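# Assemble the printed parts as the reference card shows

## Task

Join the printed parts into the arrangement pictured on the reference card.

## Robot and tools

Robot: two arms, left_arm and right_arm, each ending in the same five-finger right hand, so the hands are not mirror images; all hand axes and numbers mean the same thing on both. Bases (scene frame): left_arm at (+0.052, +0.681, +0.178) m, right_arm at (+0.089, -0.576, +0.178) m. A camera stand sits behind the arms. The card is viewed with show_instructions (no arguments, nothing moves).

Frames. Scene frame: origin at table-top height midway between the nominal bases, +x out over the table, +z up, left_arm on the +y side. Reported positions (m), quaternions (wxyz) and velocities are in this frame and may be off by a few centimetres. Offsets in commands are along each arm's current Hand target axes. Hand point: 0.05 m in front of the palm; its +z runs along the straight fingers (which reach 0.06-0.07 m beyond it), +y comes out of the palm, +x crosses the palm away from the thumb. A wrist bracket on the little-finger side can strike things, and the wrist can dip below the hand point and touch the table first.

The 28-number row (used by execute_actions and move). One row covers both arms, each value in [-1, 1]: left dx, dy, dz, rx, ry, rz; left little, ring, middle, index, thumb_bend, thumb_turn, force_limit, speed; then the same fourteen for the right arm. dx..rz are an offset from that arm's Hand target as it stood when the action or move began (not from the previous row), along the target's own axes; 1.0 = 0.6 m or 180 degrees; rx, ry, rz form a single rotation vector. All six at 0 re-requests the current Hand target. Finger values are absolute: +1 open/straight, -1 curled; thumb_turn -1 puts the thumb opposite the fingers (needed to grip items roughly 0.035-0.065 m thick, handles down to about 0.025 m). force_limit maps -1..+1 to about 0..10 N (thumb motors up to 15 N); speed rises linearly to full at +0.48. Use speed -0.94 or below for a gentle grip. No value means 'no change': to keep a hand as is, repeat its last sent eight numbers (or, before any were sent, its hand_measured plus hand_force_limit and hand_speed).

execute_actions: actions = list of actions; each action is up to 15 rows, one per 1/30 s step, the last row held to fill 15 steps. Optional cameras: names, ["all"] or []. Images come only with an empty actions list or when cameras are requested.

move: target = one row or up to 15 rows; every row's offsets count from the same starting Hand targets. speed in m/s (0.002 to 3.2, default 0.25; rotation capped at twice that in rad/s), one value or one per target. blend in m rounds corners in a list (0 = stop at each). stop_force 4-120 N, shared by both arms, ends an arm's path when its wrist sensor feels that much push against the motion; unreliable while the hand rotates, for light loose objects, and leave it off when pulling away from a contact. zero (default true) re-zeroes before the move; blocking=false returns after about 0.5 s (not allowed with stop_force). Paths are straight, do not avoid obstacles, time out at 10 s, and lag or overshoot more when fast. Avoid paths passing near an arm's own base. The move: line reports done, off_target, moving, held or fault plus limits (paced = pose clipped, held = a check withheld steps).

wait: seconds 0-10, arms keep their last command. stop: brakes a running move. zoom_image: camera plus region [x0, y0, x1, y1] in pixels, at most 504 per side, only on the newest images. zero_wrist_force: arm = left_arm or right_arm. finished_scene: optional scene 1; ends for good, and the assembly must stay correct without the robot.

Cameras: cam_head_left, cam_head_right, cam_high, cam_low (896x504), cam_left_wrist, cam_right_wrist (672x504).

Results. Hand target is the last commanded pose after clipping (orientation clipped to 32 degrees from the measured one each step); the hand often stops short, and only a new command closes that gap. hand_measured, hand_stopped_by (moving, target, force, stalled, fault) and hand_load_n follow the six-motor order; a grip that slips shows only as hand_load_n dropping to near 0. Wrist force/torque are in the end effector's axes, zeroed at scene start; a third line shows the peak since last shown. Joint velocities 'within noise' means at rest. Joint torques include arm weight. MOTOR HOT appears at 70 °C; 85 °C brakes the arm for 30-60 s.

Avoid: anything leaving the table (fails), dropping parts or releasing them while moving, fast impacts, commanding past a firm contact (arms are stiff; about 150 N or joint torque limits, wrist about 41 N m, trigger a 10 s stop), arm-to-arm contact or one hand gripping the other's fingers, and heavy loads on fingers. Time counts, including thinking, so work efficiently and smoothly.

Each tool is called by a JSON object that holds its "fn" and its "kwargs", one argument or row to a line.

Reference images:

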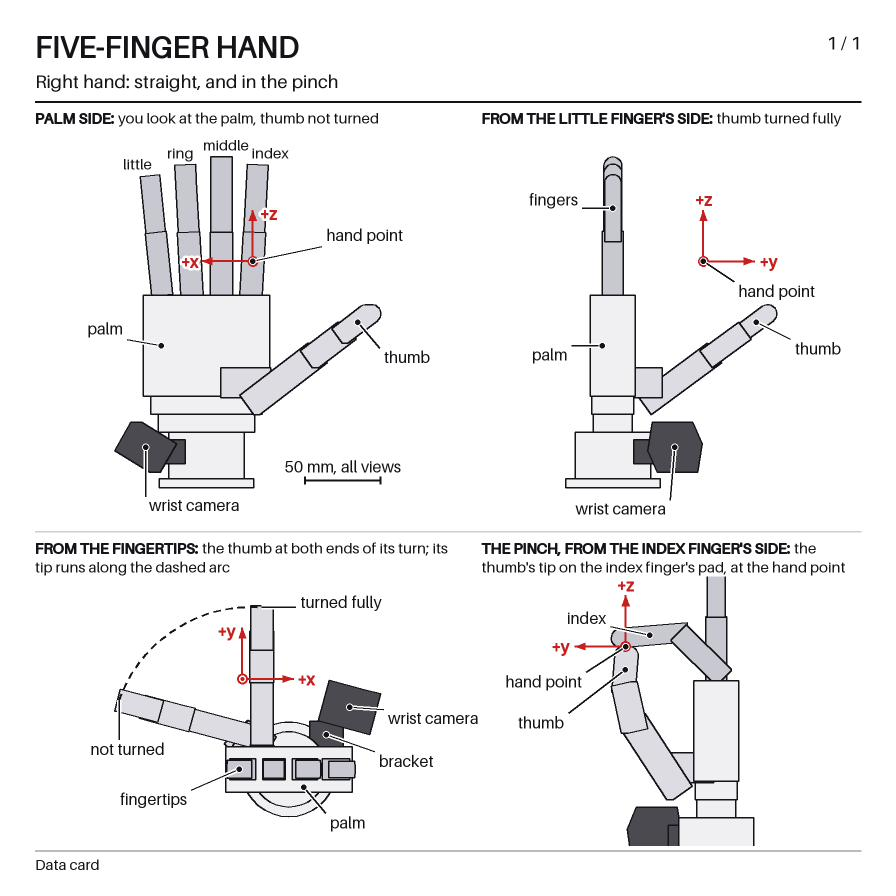

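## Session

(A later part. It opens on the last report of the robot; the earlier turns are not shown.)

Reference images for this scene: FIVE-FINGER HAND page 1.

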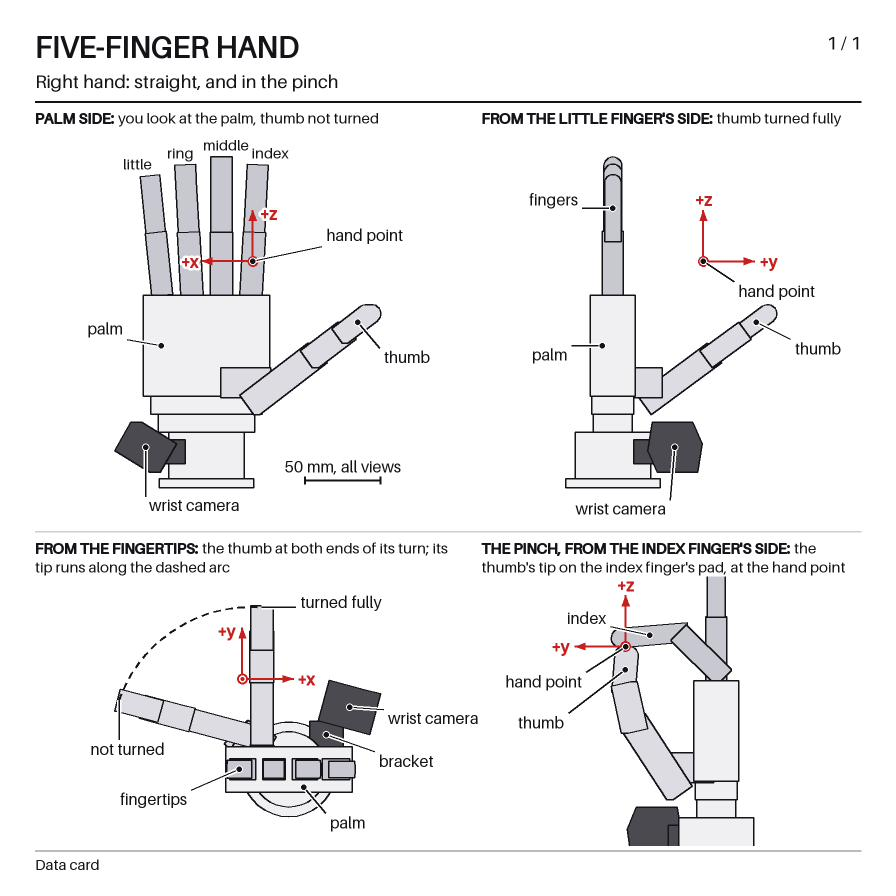

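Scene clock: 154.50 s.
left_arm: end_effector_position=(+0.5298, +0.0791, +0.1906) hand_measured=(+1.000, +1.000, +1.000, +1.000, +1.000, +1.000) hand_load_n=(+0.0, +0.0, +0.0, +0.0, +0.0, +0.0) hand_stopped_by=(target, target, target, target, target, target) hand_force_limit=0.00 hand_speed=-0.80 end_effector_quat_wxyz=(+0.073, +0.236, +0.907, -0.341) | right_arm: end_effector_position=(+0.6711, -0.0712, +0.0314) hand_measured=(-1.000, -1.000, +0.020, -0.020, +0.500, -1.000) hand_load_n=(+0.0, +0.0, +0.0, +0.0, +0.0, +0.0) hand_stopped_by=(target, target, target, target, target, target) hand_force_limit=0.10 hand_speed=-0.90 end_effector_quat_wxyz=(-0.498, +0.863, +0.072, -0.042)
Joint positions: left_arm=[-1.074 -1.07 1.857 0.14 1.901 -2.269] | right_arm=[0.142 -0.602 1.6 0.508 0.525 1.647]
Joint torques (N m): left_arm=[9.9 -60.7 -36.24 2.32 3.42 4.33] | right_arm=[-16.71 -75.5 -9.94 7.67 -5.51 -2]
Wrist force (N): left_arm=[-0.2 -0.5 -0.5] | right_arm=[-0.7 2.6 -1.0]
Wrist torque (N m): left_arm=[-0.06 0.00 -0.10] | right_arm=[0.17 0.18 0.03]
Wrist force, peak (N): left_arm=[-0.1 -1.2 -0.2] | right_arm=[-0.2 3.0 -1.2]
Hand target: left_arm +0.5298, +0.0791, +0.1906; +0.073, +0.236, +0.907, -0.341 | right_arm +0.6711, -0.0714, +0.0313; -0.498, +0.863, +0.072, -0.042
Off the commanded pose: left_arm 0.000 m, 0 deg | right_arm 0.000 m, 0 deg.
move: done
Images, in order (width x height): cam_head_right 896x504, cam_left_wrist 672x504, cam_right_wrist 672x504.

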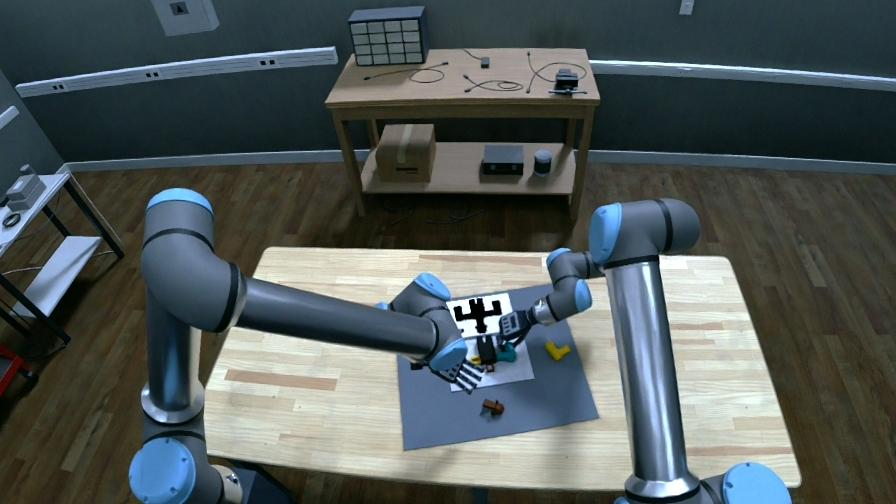

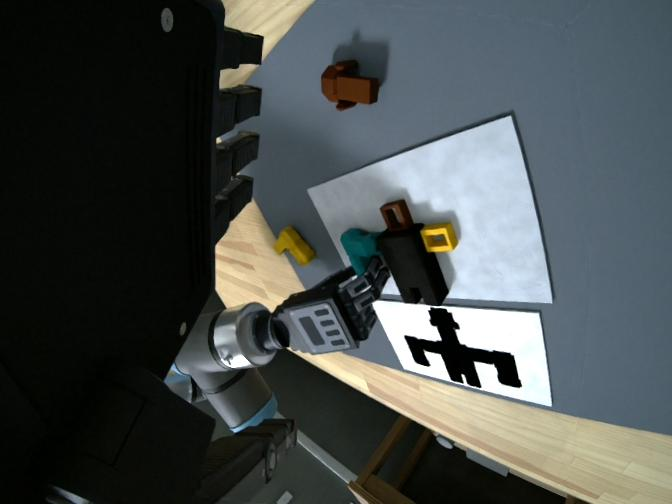

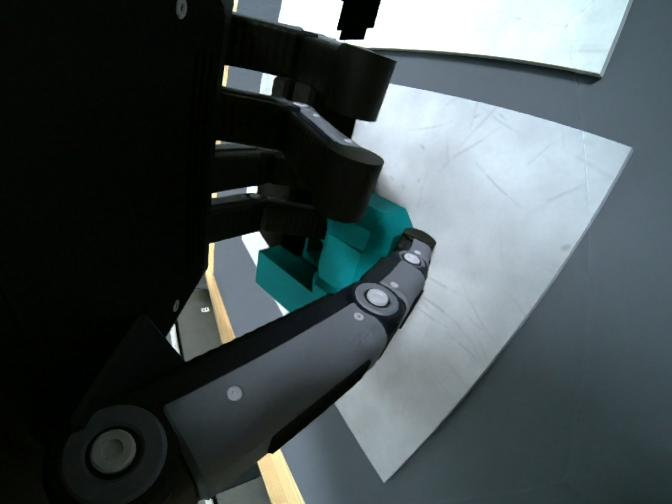

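{"fn": "move", "kwargs": {
  "target": [0,0,0,0,0,0,1,1,1,1,1,1,0,-0.8,0,-0.005,0.00866,0,0,0,-1,-1,0.02,-0.02,0.5,-1,0.1,-0.9],
  "speed": 0.01,
  "cameras": ["cam_right_wrist","cam_left_wrist","cam_head_right"]
}}

{"fn": "zoom_image", "kwargs": {
  "camera": "cam_left_wrist",
  "region": [320, 210, 420, 300]
}}

{"fn": "zoom_image", "kwargs": {
  "camera": "cam_head_right",
  "region": [480, 325, 540, 375]
}}

{"fn": "zoom_image", "kwargs": {
  "camera": "cam_right_wrist",
  "region": [240, 180, 390, 315]
}}

Scene clock: 157.60 s.
left_arm: end_effector_position=(+0.5298, +0.0791, +0.1906) hand_measured=(+1.000, +1.000, +1.000, +1.000, +1.000, +1.000) hand_load_n=(+0.0, +0.0, +0.0, +0.0, +0.0, +0.0) hand_stopped_by=(target, target, target, target, target, target) hand_force_limit=0.00 hand_speed=-0.80 end_effector_quat_wxyz=(+0.073, +0.236, +0.907, -0.341) | right_arm: end_effector_position=(+0.6701, -0.0656, +0.0313) hand_measured=(-1.000, -1.000, +0.020, -0.020, +0.500, -1.000) hand_load_n=(+0.0, +0.0, +0.0, +0.0, +0.0, +0.0) hand_stopped_by=(target, target, target, target, target, target) hand_force_limit=0.10 hand_speed=-0.90 end_effector_quat_wxyz=(-0.498, +0.863, +0.072, -0.042) end_effector_velocity=(-0.002, +0.003, +0.000) end_effector_angular_velocity=(+0.000, +0.001, +0.002)
Joint positions: left_arm=[-1.074 -1.07 1.857 0.14 1.901 -2.269] | right_arm=[0.15 -0.603 1.597 0.498 0.525 1.663]
Joint velocities: left_arm=[within noise] | right_arm=[0.005 0 -0.001 -0.002 0 0.005]
Joint torques (N m): left_arm=[9.76 -60.06 -36.74 1.89 3.44 4.15] | right_arm=[16.87 -116.64 -33.6 0.36 2.15 3.49]
Wrist force (N): left_arm=[0.0 -0.7 -0.5] | right_arm=[-0.3 2.8 -1.2]
Wrist torque (N m): left_arm=[-0.09 -0.02 -0.09] | right_arm=[0.17 0.12 0.04]
Wrist force, peak (N): left_arm=[-0.4 -1.3 -0.3] | right_arm=[0.2 3.2 -1.4]
Hand target: left_arm +0.5298, +0.0791, +0.1906; +0.073, +0.236, +0.907, -0.341 | right_arm +0.6701, -0.0654, +0.0313; -0.498, +0.863, +0.072, -0.042
Off the commanded pose: left_arm 0.000 m, 0 deg | right_arm 0.000 m, 0 deg.
move: done
Images, in order (width x height): cam_head_right 896x504, cam_left_wrist 672x504, cam_right_wrist 672x504.

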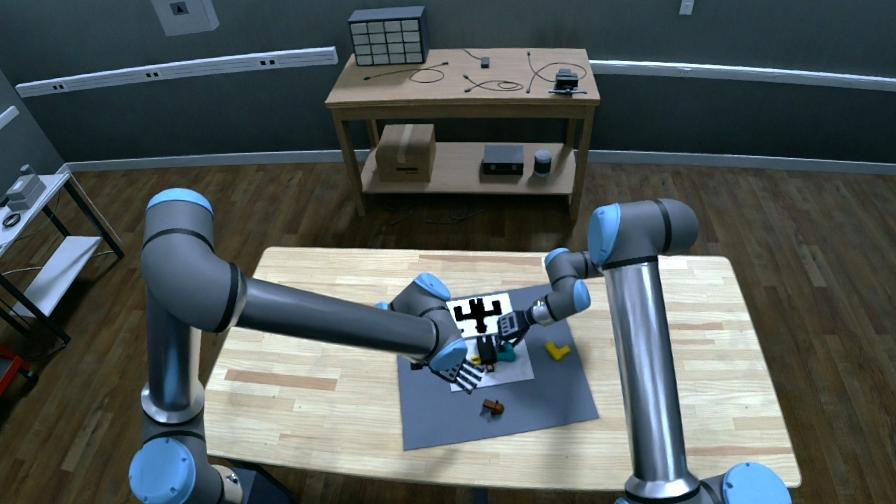

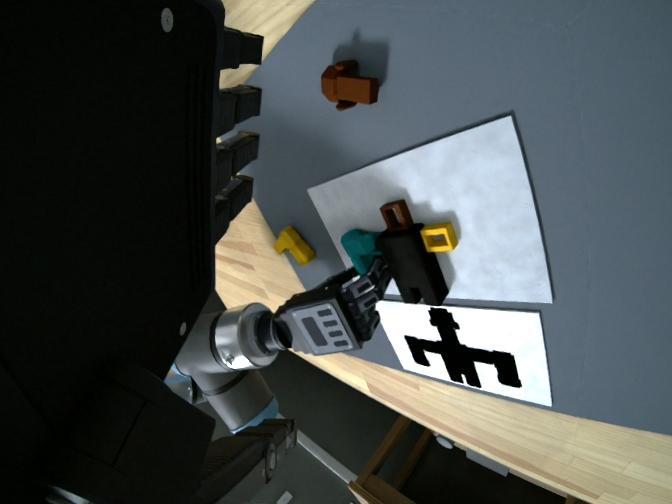

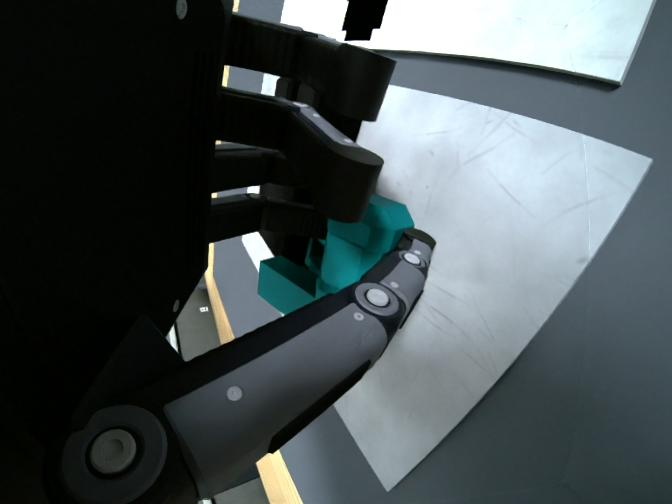

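Scaled by 5.040 from the camera's 672x504 image, which has a finer 960x720 frame.

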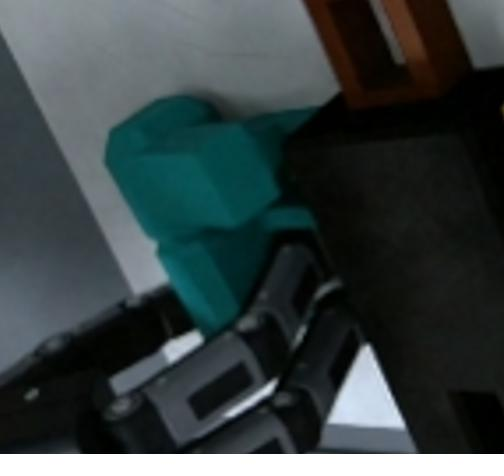

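Scaled by 8.400.

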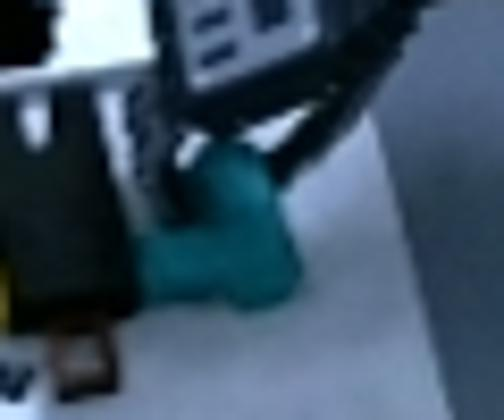

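Scaled by 3.360 from the camera's 672x504 image, which has a finer 960x720 frame.

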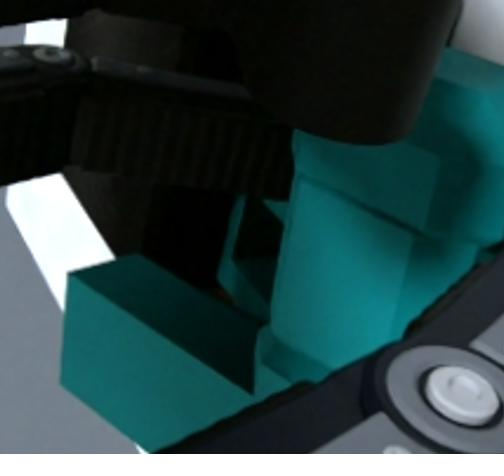

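{"fn": "move", "kwargs": {
  "target": [0,0,0,0,0,0,1,1,1,1,1,1,0,-0.8,0.0075,0,0,0,0,0,-1,-1,0.02,-0.02,0.5,-1,0.1,-0.9],
  "speed": 0.01,
  "cameras": ["cam_right_wrist","cam_left_wrist","cam_head_right"]
}}

{"fn": "zoom_image", "kwargs": {
  "camera": "cam_left_wrist",
  "region": [320, 210, 420, 300]
}}

{"fn": "zoom_image", "kwargs": {
  "camera": "cam_head_right",
  "region": [480, 325, 540, 375]
}}

{"fn": "zoom_image", "kwargs": {
  "camera": "cam_right_wrist",
  "region": [240, 180, 390, 315]
}}

Scene clock: 159.53 s.
left_arm: end_effector_position=(+0.5298, +0.0791, +0.1906) hand_measured=(+1.000, +1.000, +1.000, +1.000, +1.000, +1.000) hand_load_n=(+0.0, +0.0, -0.5, +0.0, -0.5, +0.0) hand_stopped_by=(target, target, target, target, target, target) hand_force_limit=0.00 hand_speed=-0.80 end_effector_quat_wxyz=(+0.073, +0.236, +0.907, -0.341) | right_arm: end_effector_position=(+0.6743, -0.0647, +0.0313) hand_measured=(-1.000, -1.000, +0.020, -0.020, +0.500, -1.000) hand_load_n=(+0.0, +0.0, +0.0, +0.0, +0.0, +0.0) hand_stopped_by=(target, target, target, target, target, target) hand_force_limit=0.10 hand_speed=-0.90 end_effector_quat_wxyz=(-0.498, +0.863, +0.072, -0.042)
Joint positions: left_arm=[-1.074 -1.07 1.857 0.14 1.901 -2.269] | right_arm=[0.15 -0.599 1.587 0.504 0.525 1.663]
Joint torques (N m): left_arm=[10.97 -60.78 -36.94 1.95 3.59 4.18] | right_arm=[-15.41 -77.91 -31.03 8.43 1.56 -1.72]
Wrist force (N): left_arm=[-0.3 -0.3 -0.7] | right_arm=[0.2 2.5 -1.3]
Wrist torque (N m): left_arm=[-0.02 0.03 -0.09] | right_arm=[0.16 0.02 0.07]
Wrist force, peak (N): left_arm=[-0.7 -0.3 -0.9] | right_arm=[-0.1 3.3 -1.3]
Hand target: left_arm +0.5298, +0.0791, +0.1906; +0.073, +0.236, +0.907, -0.341 | right_arm +0.6745, -0.0647, +0.0313; -0.498, +0.863, +0.072, -0.042
Off the commanded pose: left_arm 0.000 m, 0 deg | right_arm 0.000 m, 0 deg.
move: done
Images, in order (width x height): cam_head_right 896x504, cam_left_wrist 672x504, cam_right_wrist 672x504.

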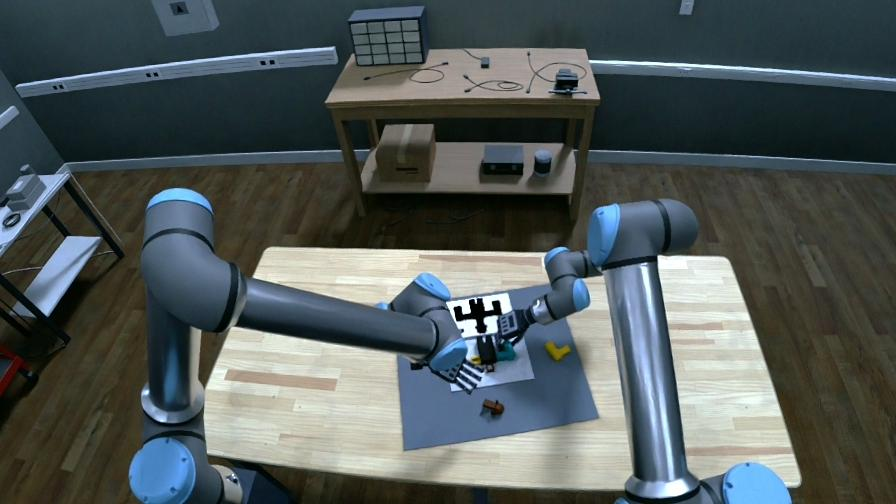

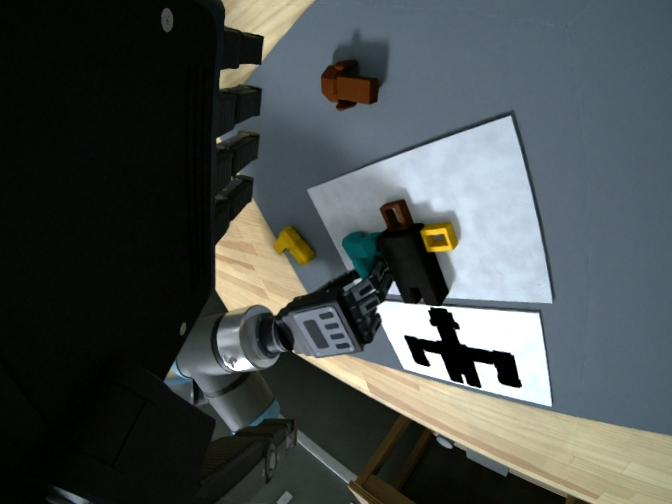

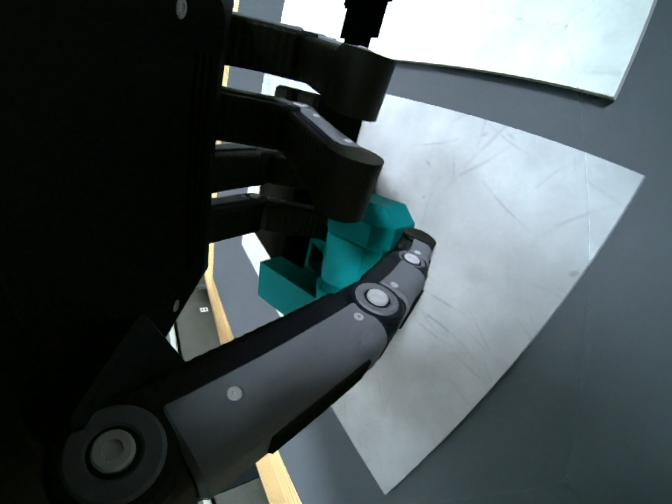

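Scaled by 5.040 from the camera's 672x504 image, which has a finer 960x720 frame.

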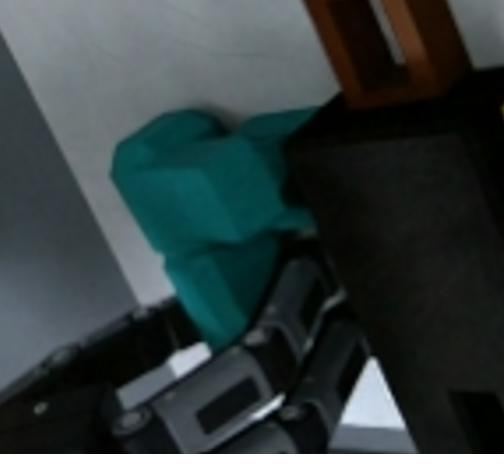

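Scaled by 8.400.

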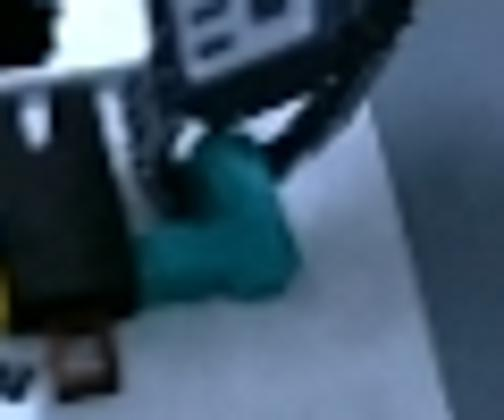

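Scaled by 3.360 from the camera's 672x504 image, which has a finer 960x720 frame.

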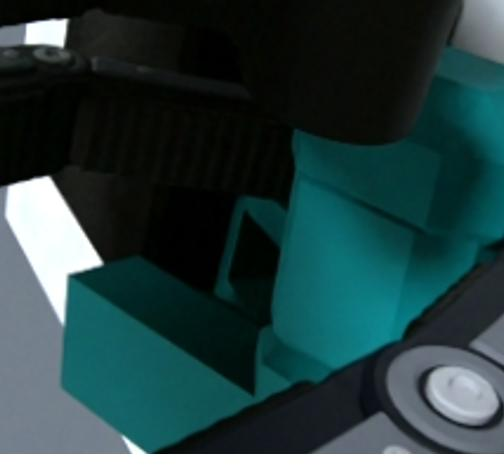

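{"fn": "move", "kwargs": {
  "target": [0,0,0,0,0,0,1,1,1,1,1,1,0,-0.8,0,-0.0017,0.0029,0,0.0289,0.0167,-1,-1,0.02,-0.02,0.5,-1,0.1,-0.9],
  "speed": 0.02,
  "cameras": ["cam_right_wrist","cam_left_wrist","cam_head_right"]
}}

{"fn": "zoom_image", "kwargs": {
  "camera": "cam_left_wrist",
  "region": [320, 210, 420, 300]
}}

{"fn": "zoom_image", "kwargs": {
  "camera": "cam_head_right",
  "region": [480, 325, 540, 375]
}}

{"fn": "zoom_image", "kwargs": {
  "camera": "cam_right_wrist",
  "region": [240, 180, 390, 315]
}}

Scene clock: 164.10 s.
left_arm: end_effector_position=(+0.5298, +0.0791, +0.1906) hand_measured=(+1.000, +1.000, +1.000, +1.000, +1.000, +1.000) hand_load_n=(+0.0, +0.0, +0.0, +0.0, +0.0, -0.5) hand_stopped_by=(target, target, target, target, target, target) hand_force_limit=0.00 hand_speed=-0.80 end_effector_quat_wxyz=(+0.073, +0.236, +0.907, -0.341) | right_arm: end_effector_position=(+0.6742, -0.0627, +0.0314) hand_measured=(-1.000, -1.000, +0.020, -0.020, +0.500, -1.000) hand_load_n=(+0.0, +0.0, +0.0, +0.0, +0.5, -0.5) hand_stopped_by=(target, target, target, target, target, target) hand_force_limit=0.10 hand_speed=-0.90 end_effector_quat_wxyz=(-0.500, +0.866, +0.026, -0.016)
Joint positions: left_arm=[-1.074 -1.07 1.857 0.14 1.901 -2.269] | right_arm=[0.151 -0.649 1.65 0.314 0.543 1.868]
Joint torques (N m): left_arm=[10.33 -61.15 -36.06 2.18 3.25 4.29] | right_arm=[14.7 -116.75 -8.01 -1.02 2.19 3.68]
Wrist force (N): left_arm=[0.0 -0.1 -0.3] | right_arm=[0.2 3.2 -1.3]
Wrist torque (N m): left_arm=[-0.02 -0.02 -0.07] | right_arm=[0.23 0.07 0.07]
Wrist force, peak (N): left_arm=[-0.5 -0.7 -0.9] | right_arm=[-0.3 3.6 -1.4]
Hand target: left_arm +0.5298, +0.0791, +0.1906; +0.073, +0.236, +0.907, -0.341 | right_arm +0.6742, -0.0627, +0.0314; -0.500, +0.866, +0.026, -0.016
Off the commanded pose: left_arm 0.000 m, 0 deg | right_arm 0.000 m, 0 deg.
move: done
Images, in order (width x height): cam_head_right 896x504, cam_left_wrist 672x504, cam_right_wrist 672x504.

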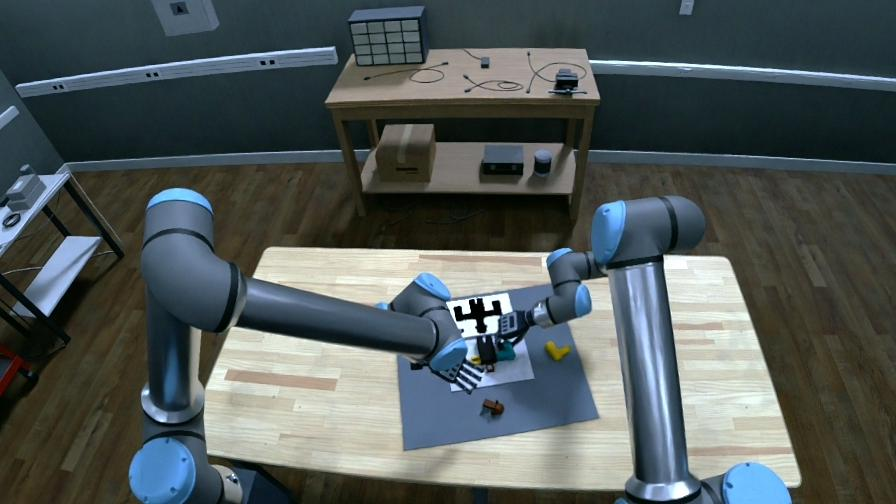

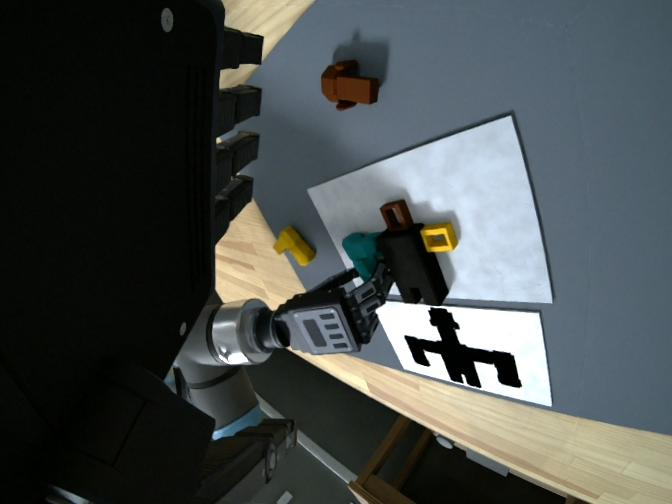

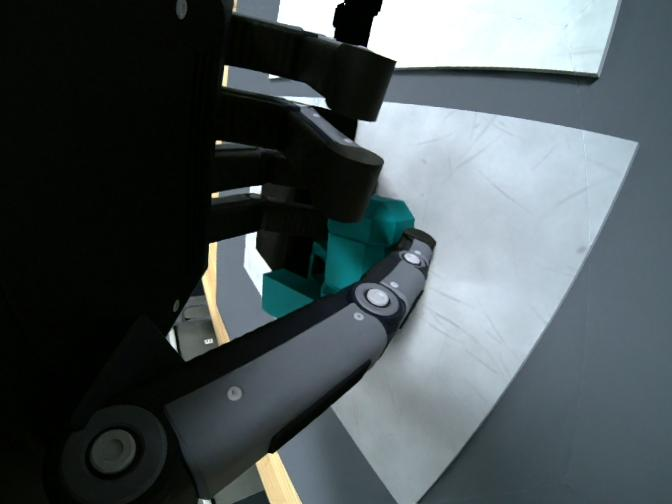

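Scaled by 5.040 from the camera's 672x504 image, which has a finer 960x720 frame.

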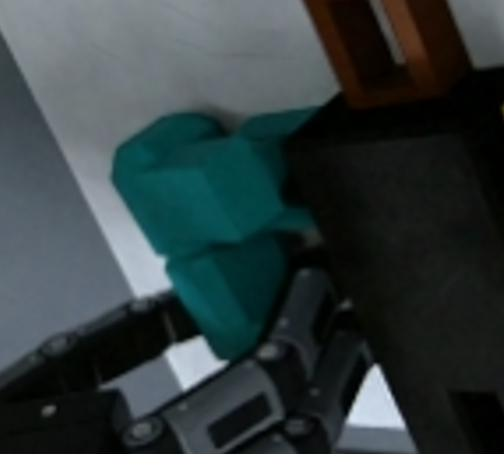

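Scaled by 8.400.

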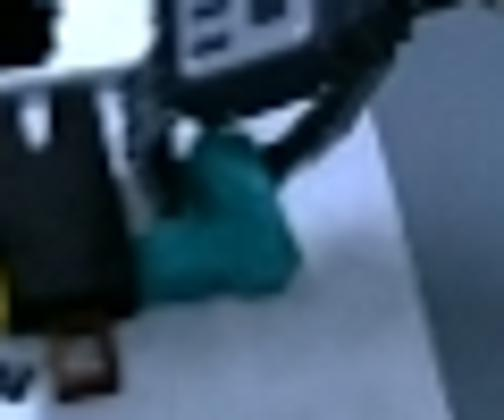

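Scaled by 3.360 from the camera's 672x504 image, which has a finer 960x720 frame.

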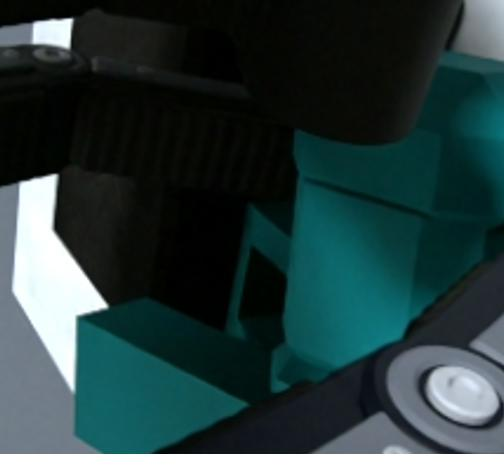

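{"fn": "move", "kwargs": {
  "target": [0,0,0,0,0,0,1,1,1,1,1,1,0,-0.8,0,0,0,0,-0.0241,-0.0139,-1,-1,0.02,-0.02,0.5,-1,0.1,-0.9],
  "speed": 0.03
}}

{"fn": "move", "kwargs": {
  "target": [0,0,0,0,0,0,1,1,1,1,1,1,0,-0.8,0,0,0,0,0,0,-1,-1,-0.35,-0.35,0.5,-1,-0.5,-0.9]
}}

{"fn": "move", "kwargs": {
  "target": [0,0,0,0,0,0,1,1,1,1,1,1,0,-0.8,0,0,0,0,0,0,-1,-1,-0.4,-0.4,0.5,-1,0.1,-0.9]
}}

{"fn": "move", "kwargs": {
  "target": [0,0,0,0,0,0,1,1,1,1,1,1,0,-0.8,0,-0.0217,-0.0125,0,0,0,-1,-1,-0.4,-0.4,0.5,-1,0.1,-0.9],
  "speed": 0.03,
  "cameras": ["cam_right_wrist","cam_left_wrist","cam_head_right","cam_low"]
}}

{"fn": "zoom_image", "kwargs": {
  "camera": "cam_left_wrist",
  "region": [320, 210, 420, 300]
}}

{"fn": "zoom_image", "kwargs": {
  "camera": "cam_head_right",
  "region": [480, 325, 540, 375]
}}

{"fn": "zoom_image", "kwargs": {
  "camera": "cam_right_wrist",
  "region": [240, 180, 390, 315]
}}

{"fn": "zoom_image", "kwargs": {
  "camera": "cam_low",
  "region": [380, 265, 450, 320]
}}

Scene clock: 167.33 s.
left_arm: end_effector_position=(+0.5298, +0.0791, +0.1906) hand_measured=(+1.000, +1.000, +1.000, +1.000, +1.000, +1.000) hand_load_n=(+0.0, +0.0, +0.0, +0.0, +0.0, +0.0) hand_stopped_by=(target, target, target, target, target, target) hand_force_limit=0.00 hand_speed=-0.80 end_effector_quat_wxyz=(+0.073, +0.236, +0.907, -0.341) | right_arm: end_effector_position=(+0.6742, -0.0627, +0.0314) hand_measured=(-1.000, -1.000, +0.020, -0.020, +0.500, -1.000) hand_load_n=(+0.0, +0.0, +0.0, +0.5, +0.0, +0.0) hand_stopped_by=(target, target, target, target, target, target) hand_force_limit=0.10 hand_speed=-0.90 end_effector_quat_wxyz=(-0.499, +0.864, +0.064, -0.037)
Joint positions: left_arm=[-1.074 -1.07 1.857 0.14 1.901 -2.269] | right_arm=[0.152 -0.607 1.596 0.469 0.527 1.703]
Joint torques (N m): left_arm=[8.43 -60.99 -36.31 2.2 3.55 4.57] | right_arm=[15.78 -75.52 -30.07 8.09 -6.09 -2.4]
Wrist force (N): left_arm=[-0.3 -0.2 -0.8] | right_arm=[-0.2 2.7 -0.4]
Wrist torque (N m): left_arm=[0.00 0.03 -0.09] | right_arm=[0.16 0.08 0.25]
Wrist force, peak (N): left_arm=[-0.2 -1.1 -0.4] | right_arm=[0.3 3.2 -1.9]
Hand target: left_arm +0.5298, +0.0791, +0.1906; +0.073, +0.236, +0.907, -0.341 | right_arm +0.6742, -0.0627, +0.0314; -0.499, +0.864, +0.064, -0.037
Off the commanded pose: left_arm 0.000 m, 0 deg | right_arm 0.000 m, 0 deg.
move: done

Scene clock: 167.83 s.
left_arm: end_effector_position=(+0.5298, +0.0791, +0.1906) hand_measured=(+1.000, +1.000, +1.000, +1.000, +1.000, +1.000) hand_load_n=(-0.5, +0.0, +0.0, +0.0, +0.0, +0.0) hand_stopped_by=(target, target, target, target, target, target) hand_force_limit=0.00 hand_speed=-0.80 end_effector_quat_wxyz=(+0.073, +0.236, +0.907, -0.341) | right_arm: end_effector_position=(+0.6742, -0.0627, +0.0314) hand_measured=(-1.000, -1.000, -0.016, -0.038, +0.502, -1.000) hand_load_n=(+0.0, +0.0, +2.5, +1.0, +3.0, +0.5) hand_stopped_by=(target, target, force, force, target, target) hand_force_limit=-0.50 hand_speed=-0.90 end_effector_quat_wxyz=(-0.499, +0.864, +0.064, -0.037)
Joint positions: left_arm=[-1.074 -1.07 1.857 0.14 1.901 -2.269] | right_arm=[0.152 -0.607 1.596 0.469 0.527 1.702]
Joint torques (N m): left_arm=[9.34 -59.81 -36.26 2.6 3.23 4.07] | right_arm=[15.29 -73.76 -32.19 7.51 -6.17 -3.27]
Wrist force (N): left_arm=[0.4 -0.4 -0.2] | right_arm=[-0.2 2.7 -1.0]
Wrist torque (N m): left_arm=[-0.08 -0.10 -0.06] | right_arm=[0.18 0.10 0.25]
Wrist force, peak (N): left_arm=[-0.5 0.1 -0.9] | right_arm=[0.0 3.2 -1.3]
Hand target: left_arm +0.5298, +0.0791, +0.1906; +0.073, +0.236, +0.907, -0.341 | right_arm +0.6742, -0.0627, +0.0314; -0.499, +0.864, +0.064, -0.037
Off the commanded pose: left_arm 0.000 m, 0 deg | right_arm 0.000 m, 0 deg.
move: done

Scene clock: 168.33 s.
left_arm: end_effector_position=(+0.5298, +0.0791, +0.1906) hand_measured=(+1.000, +1.000, +1.000, +1.000, +1.000, +1.000) hand_load_n=(+0.0, +0.0, +0.0, +0.0, +0.0, -0.5) hand_stopped_by=(target, target, target, target, target, target) hand_force_limit=0.00 hand_speed=-0.80 end_effector_quat_wxyz=(+0.073, +0.236, +0.907, -0.341) | right_arm: end_effector_position=(+0.6742, -0.0627, +0.0314) hand_measured=(-1.000, -1.000, -0.040, -0.072, +0.502, -1.000) hand_load_n=(+0.0, +0.0, +5.5, +6.0, +9.5, +0.0) hand_stopped_by=(target, target, force, force, target, target) hand_force_limit=0.10 hand_speed=-0.90 end_effector_quat_wxyz=(-0.499, +0.864, +0.064, -0.037)
Joint positions: left_arm=[-1.074 -1.07 1.857 0.14 1.901 -2.269] | right_arm=[0.152 -0.607 1.596 0.47 0.527 1.702]
Joint torques (N m): left_arm=[9.27 -59.73 -35.92 2.28 3.34 4.2] | right_arm=[12.55 -77.11 -31.36 7.27 -5.83 -3.63]
Wrist force (N): left_arm=[-0.2 -0.7 0.4] | right_arm=[-0.3 3.1 -0.9]
Wrist torque (N m): left_arm=[-0.15 -0.02 -0.10] | right_arm=[0.23 0.11 0.25]
Wrist force, peak (N): left_arm=[0.0 -1.0 0.0] | right_arm=[-0.2 3.3 -0.8]
Hand target: left_arm +0.5298, +0.0791, +0.1906; +0.073, +0.236, +0.907, -0.341 | right_arm +0.6742, -0.0627, +0.0314; -0.499, +0.864, +0.064, -0.037
Off the commanded pose: left_arm 0.000 m, 0 deg | right_arm 0.000 m, 0 deg.
move: done

Scene clock: 169.20 s.
left_arm: end_effector_position=(+0.5298, +0.0791, +0.1906) hand_measured=(+1.000, +1.000, +1.000, +1.000, +1.000, +1.000) hand_load_n=(+0.0, +0.0, +0.0, +0.0, +0.0, -0.5) hand_stopped_by=(target, target, target, target, target, target) hand_force_limit=0.00 hand_speed=-0.80 end_effector_quat_wxyz=(+0.073, +0.236, +0.907, -0.341) | right_arm: end_effector_position=(+0.6742, -0.0627, +0.0461) hand_measured=(-1.000, -1.000, -0.040, -0.072, +0.502, -1.000) hand_load_n=(+0.0, +0.0, +5.5, +6.0, +9.5, +0.0) hand_stopped_by=(target, target, force, force, target, target) hand_force_limit=0.10 hand_speed=-0.90 end_effector_quat_wxyz=(-0.499, +0.864, +0.064, -0.037)
Joint positions: left_arm=[-1.074 -1.07 1.857 0.14 1.901 -2.269] | right_arm=[0.152 -0.627 1.601 0.484 0.527 1.702]
Joint torques (N m): left_arm=[8.61 -61.73 -36.15 2.05 3.32 3.85] | right_arm=[14.5 -119.1 -9.94 6.05 -5.79 1.46]
Wrist force (N): left_arm=[-0.3 -0.2 -0.1] | right_arm=[-0.3 2.7 -0.4]
Wrist torque (N m): left_arm=[-0.05 0.01 -0.10] | right_arm=[0.14 0.10 0.23]
Wrist force, peak (N): left_arm=[-0.5 -0.9 -0.7] | right_arm=[0.2 3.1 -1.4]
Hand target: left_arm +0.5298, +0.0791, +0.1906; +0.073, +0.236, +0.907, -0.341 | right_arm +0.6742, -0.0627, +0.0464; -0.499, +0.864, +0.064, -0.037
Off the commanded pose: left_arm 0.000 m, 0 deg | right_arm 0.000 m, 0 deg.
move: done
Images, in order (width x height): cam_head_right 896x504, cam_low 896x504, cam_left_wrist 672x504, cam_right_wrist 672x504.

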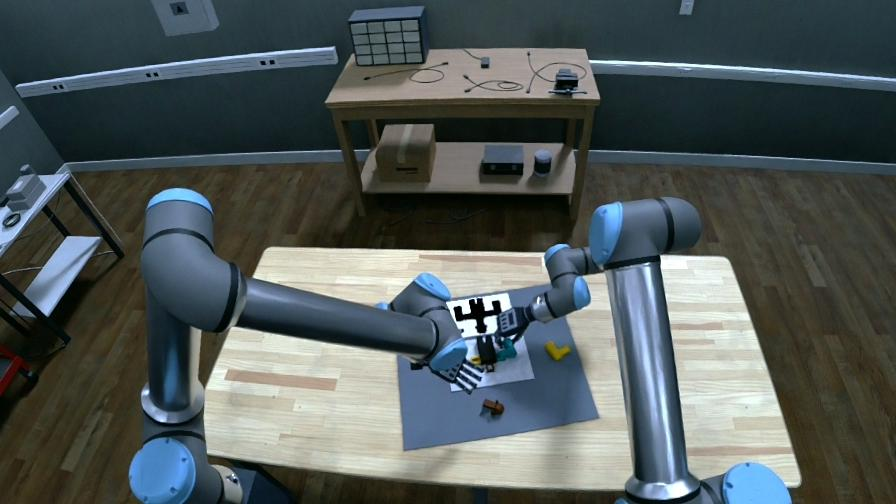

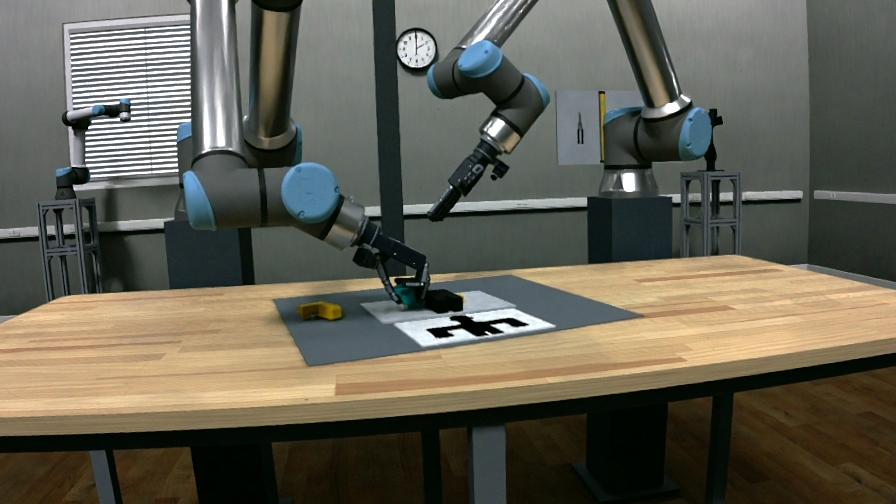

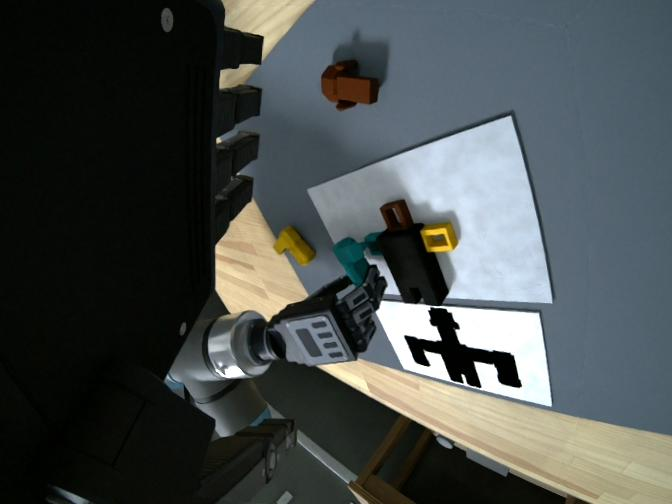

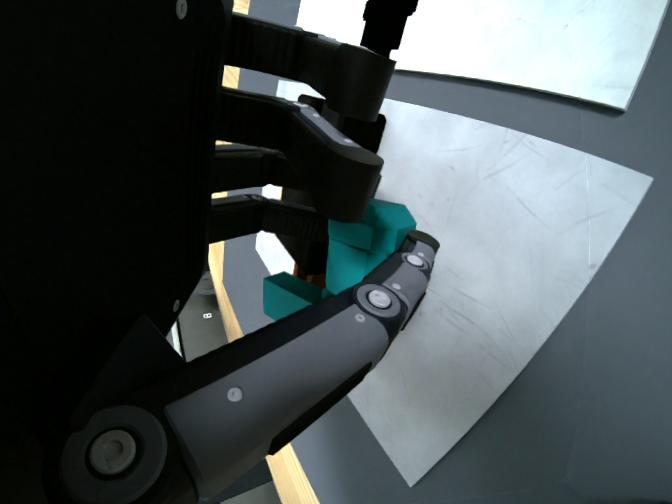

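Scaled by 5.040 from the camera's 672x504 image, which has a finer 960x720 frame.

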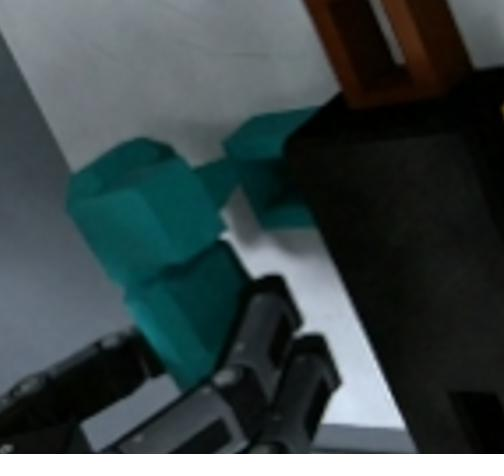

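Scaled by 8.400.

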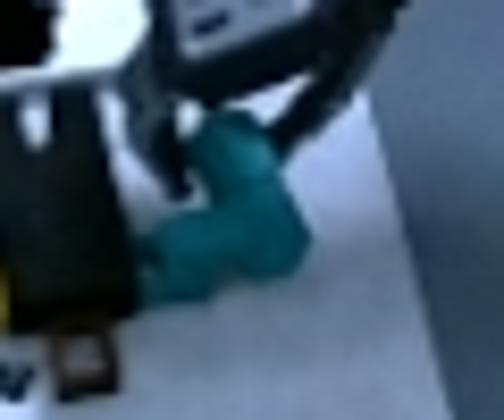

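Scaled by 3.360 from the camera's 672x504 image, which has a finer 960x720 frame.

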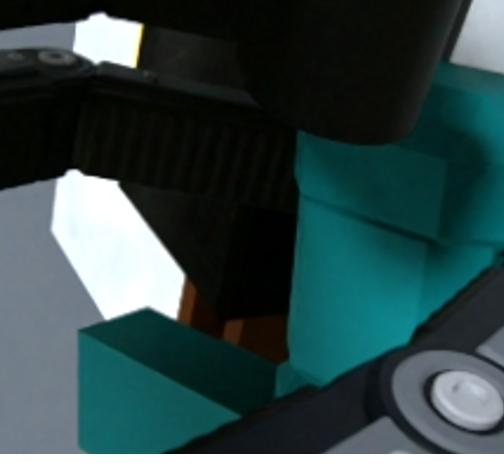

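Scaled by 7.200.

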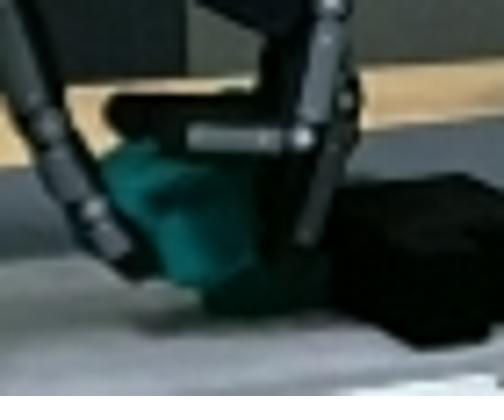

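{"fn": "move", "kwargs": {
  "target": [0,0,0,0,0,0,1,1,1,1,1,1,0,-0.8,-0.0015,-0.01,0.0087,-0.039,0,0,-1,-1,-0.4,-0.4,0.5,-1,0.1,-0.9],
  "speed": 0.03,
  "cameras": ["cam_right_wrist","cam_left_wrist","cam_head_right","cam_low"]
}}

{"fn": "zoom_image", "kwargs": {
  "camera": "cam_left_wrist",
  "region": [320, 210, 420, 300]
}}

{"fn": "zoom_image", "kwargs": {
  "camera": "cam_head_right",
  "region": [480, 325, 540, 375]
}}

{"fn": "zoom_image", "kwargs": {
  "camera": "cam_low",
  "region": [380, 265, 450, 320]
}}

Scene clock: 172.67 s.
left_arm: end_effector_position=(+0.5298, +0.0791, +0.1906) hand_measured=(+1.000, +1.000, +1.000, +1.000, +1.000, +1.000) hand_load_n=(+0.0, +0.0, +0.0, +0.0, +0.0, +0.0) hand_stopped_by=(target, target, target, target, target, target) hand_force_limit=0.00 hand_speed=-0.80 end_effector_quat_wxyz=(+0.073, +0.236, +0.907, -0.341) | right_arm: end_effector_position=(+0.6722, -0.0554, +0.0490) hand_measured=(-1.000, -1.000, -0.040, -0.072, +0.502, -1.000) hand_load_n=(+0.0, +0.0, +5.5, +6.0, +9.5, +0.0) hand_stopped_by=(target, target, force, force, target, target) hand_force_limit=0.10 hand_speed=-0.90 end_effector_quat_wxyz=(-0.445, +0.892, +0.066, -0.034)
Joint positions: left_arm=[-1.074 -1.07 1.857 0.14 1.901 -2.269] | right_arm=[0.197 -0.658 1.587 0.497 0.654 1.754]
Joint torques (N m): left_arm=[8.97 -58.52 -36.51 2.11 3.43 3.97] | right_arm=[11.3 -116.46 -33.28 7.5 1.05 3.85]
Wrist force (N): left_arm=[-0.1 -0.2 -0.5] | right_arm=[-0.2 3.0 -0.2]
Wrist torque (N m): left_arm=[-0.03 -0.01 -0.08] | right_arm=[0.18 0.07 0.09]
Wrist force, peak (N): left_arm=[-0.4 -0.8 -1.1] | right_arm=[0.0 3.4 -1.2]
Hand target: left_arm +0.5298, +0.0791, +0.1906; +0.073, +0.236, +0.907, -0.341 | right_arm +0.6722, -0.0554, +0.0490; -0.445, +0.893, +0.066, -0.034
Off the commanded pose: left_arm 0.000 m, 0 deg | right_arm 0.000 m, 0 deg.
move: done
Images, in order (width x height): cam_head_right 896x504, cam_low 896x504, cam_left_wrist 672x504, cam_right_wrist 672x504.

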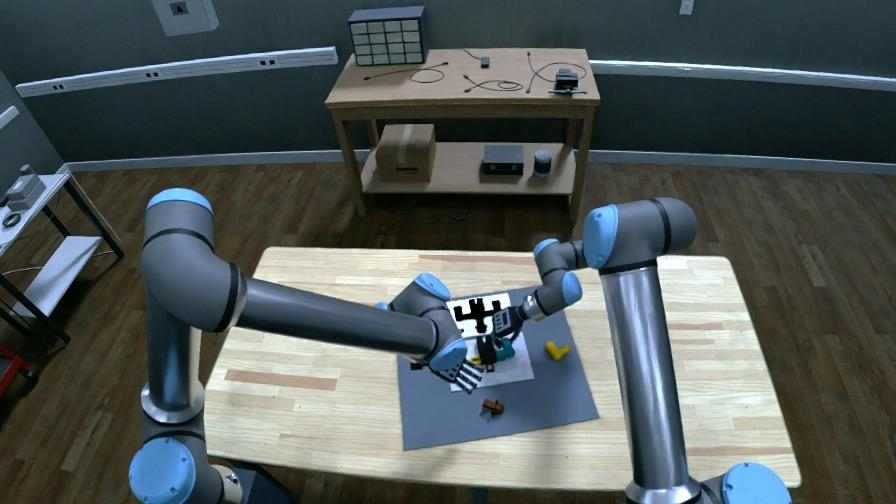

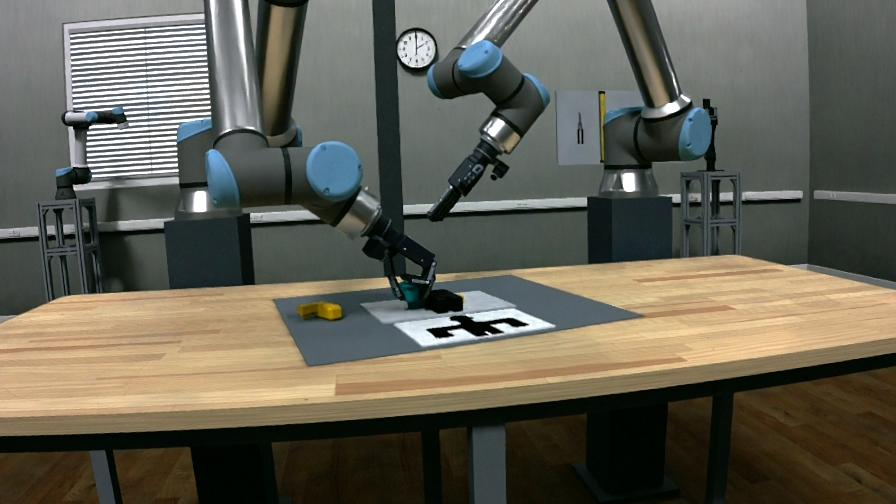

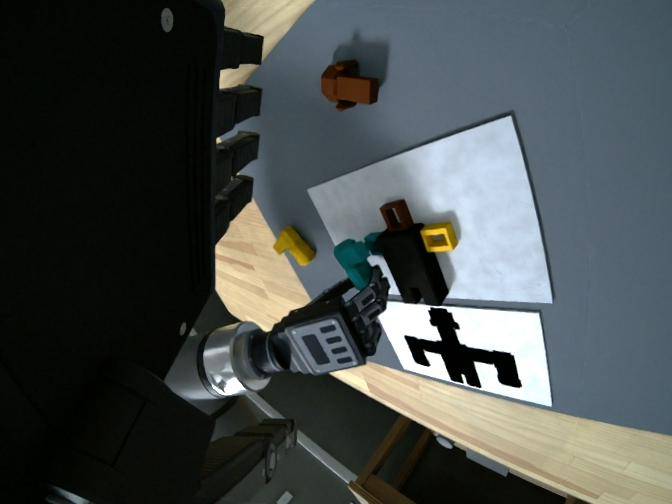

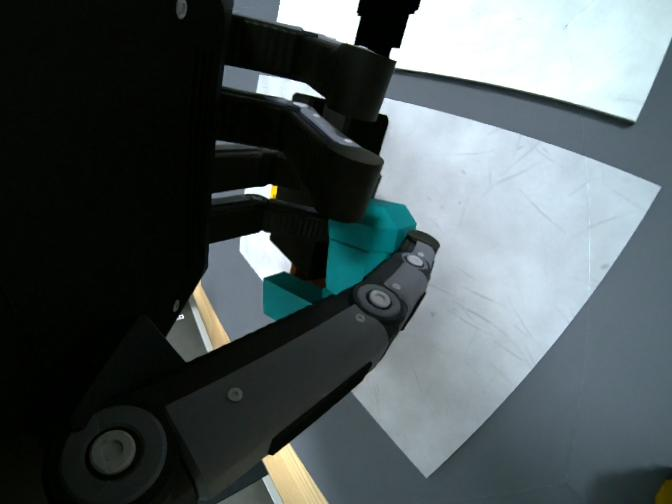

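Scaled by 5.040 from the camera's 672x504 image, which has a finer 960x720 frame.

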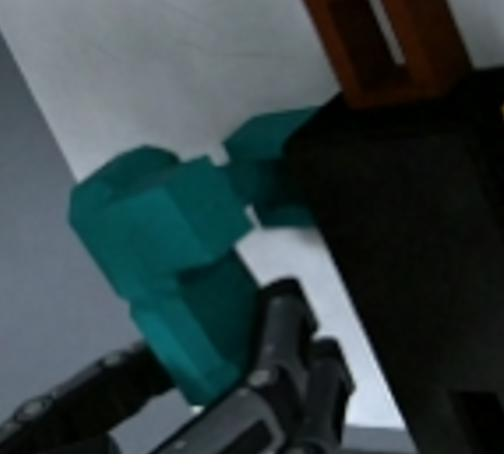

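Scaled by 8.400.

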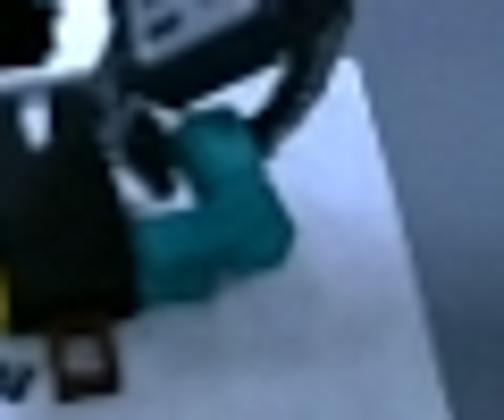

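Scaled by 7.200.

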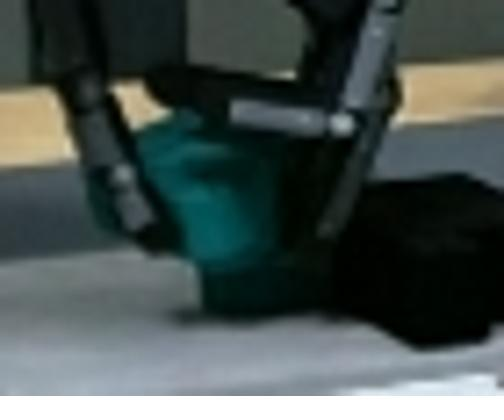

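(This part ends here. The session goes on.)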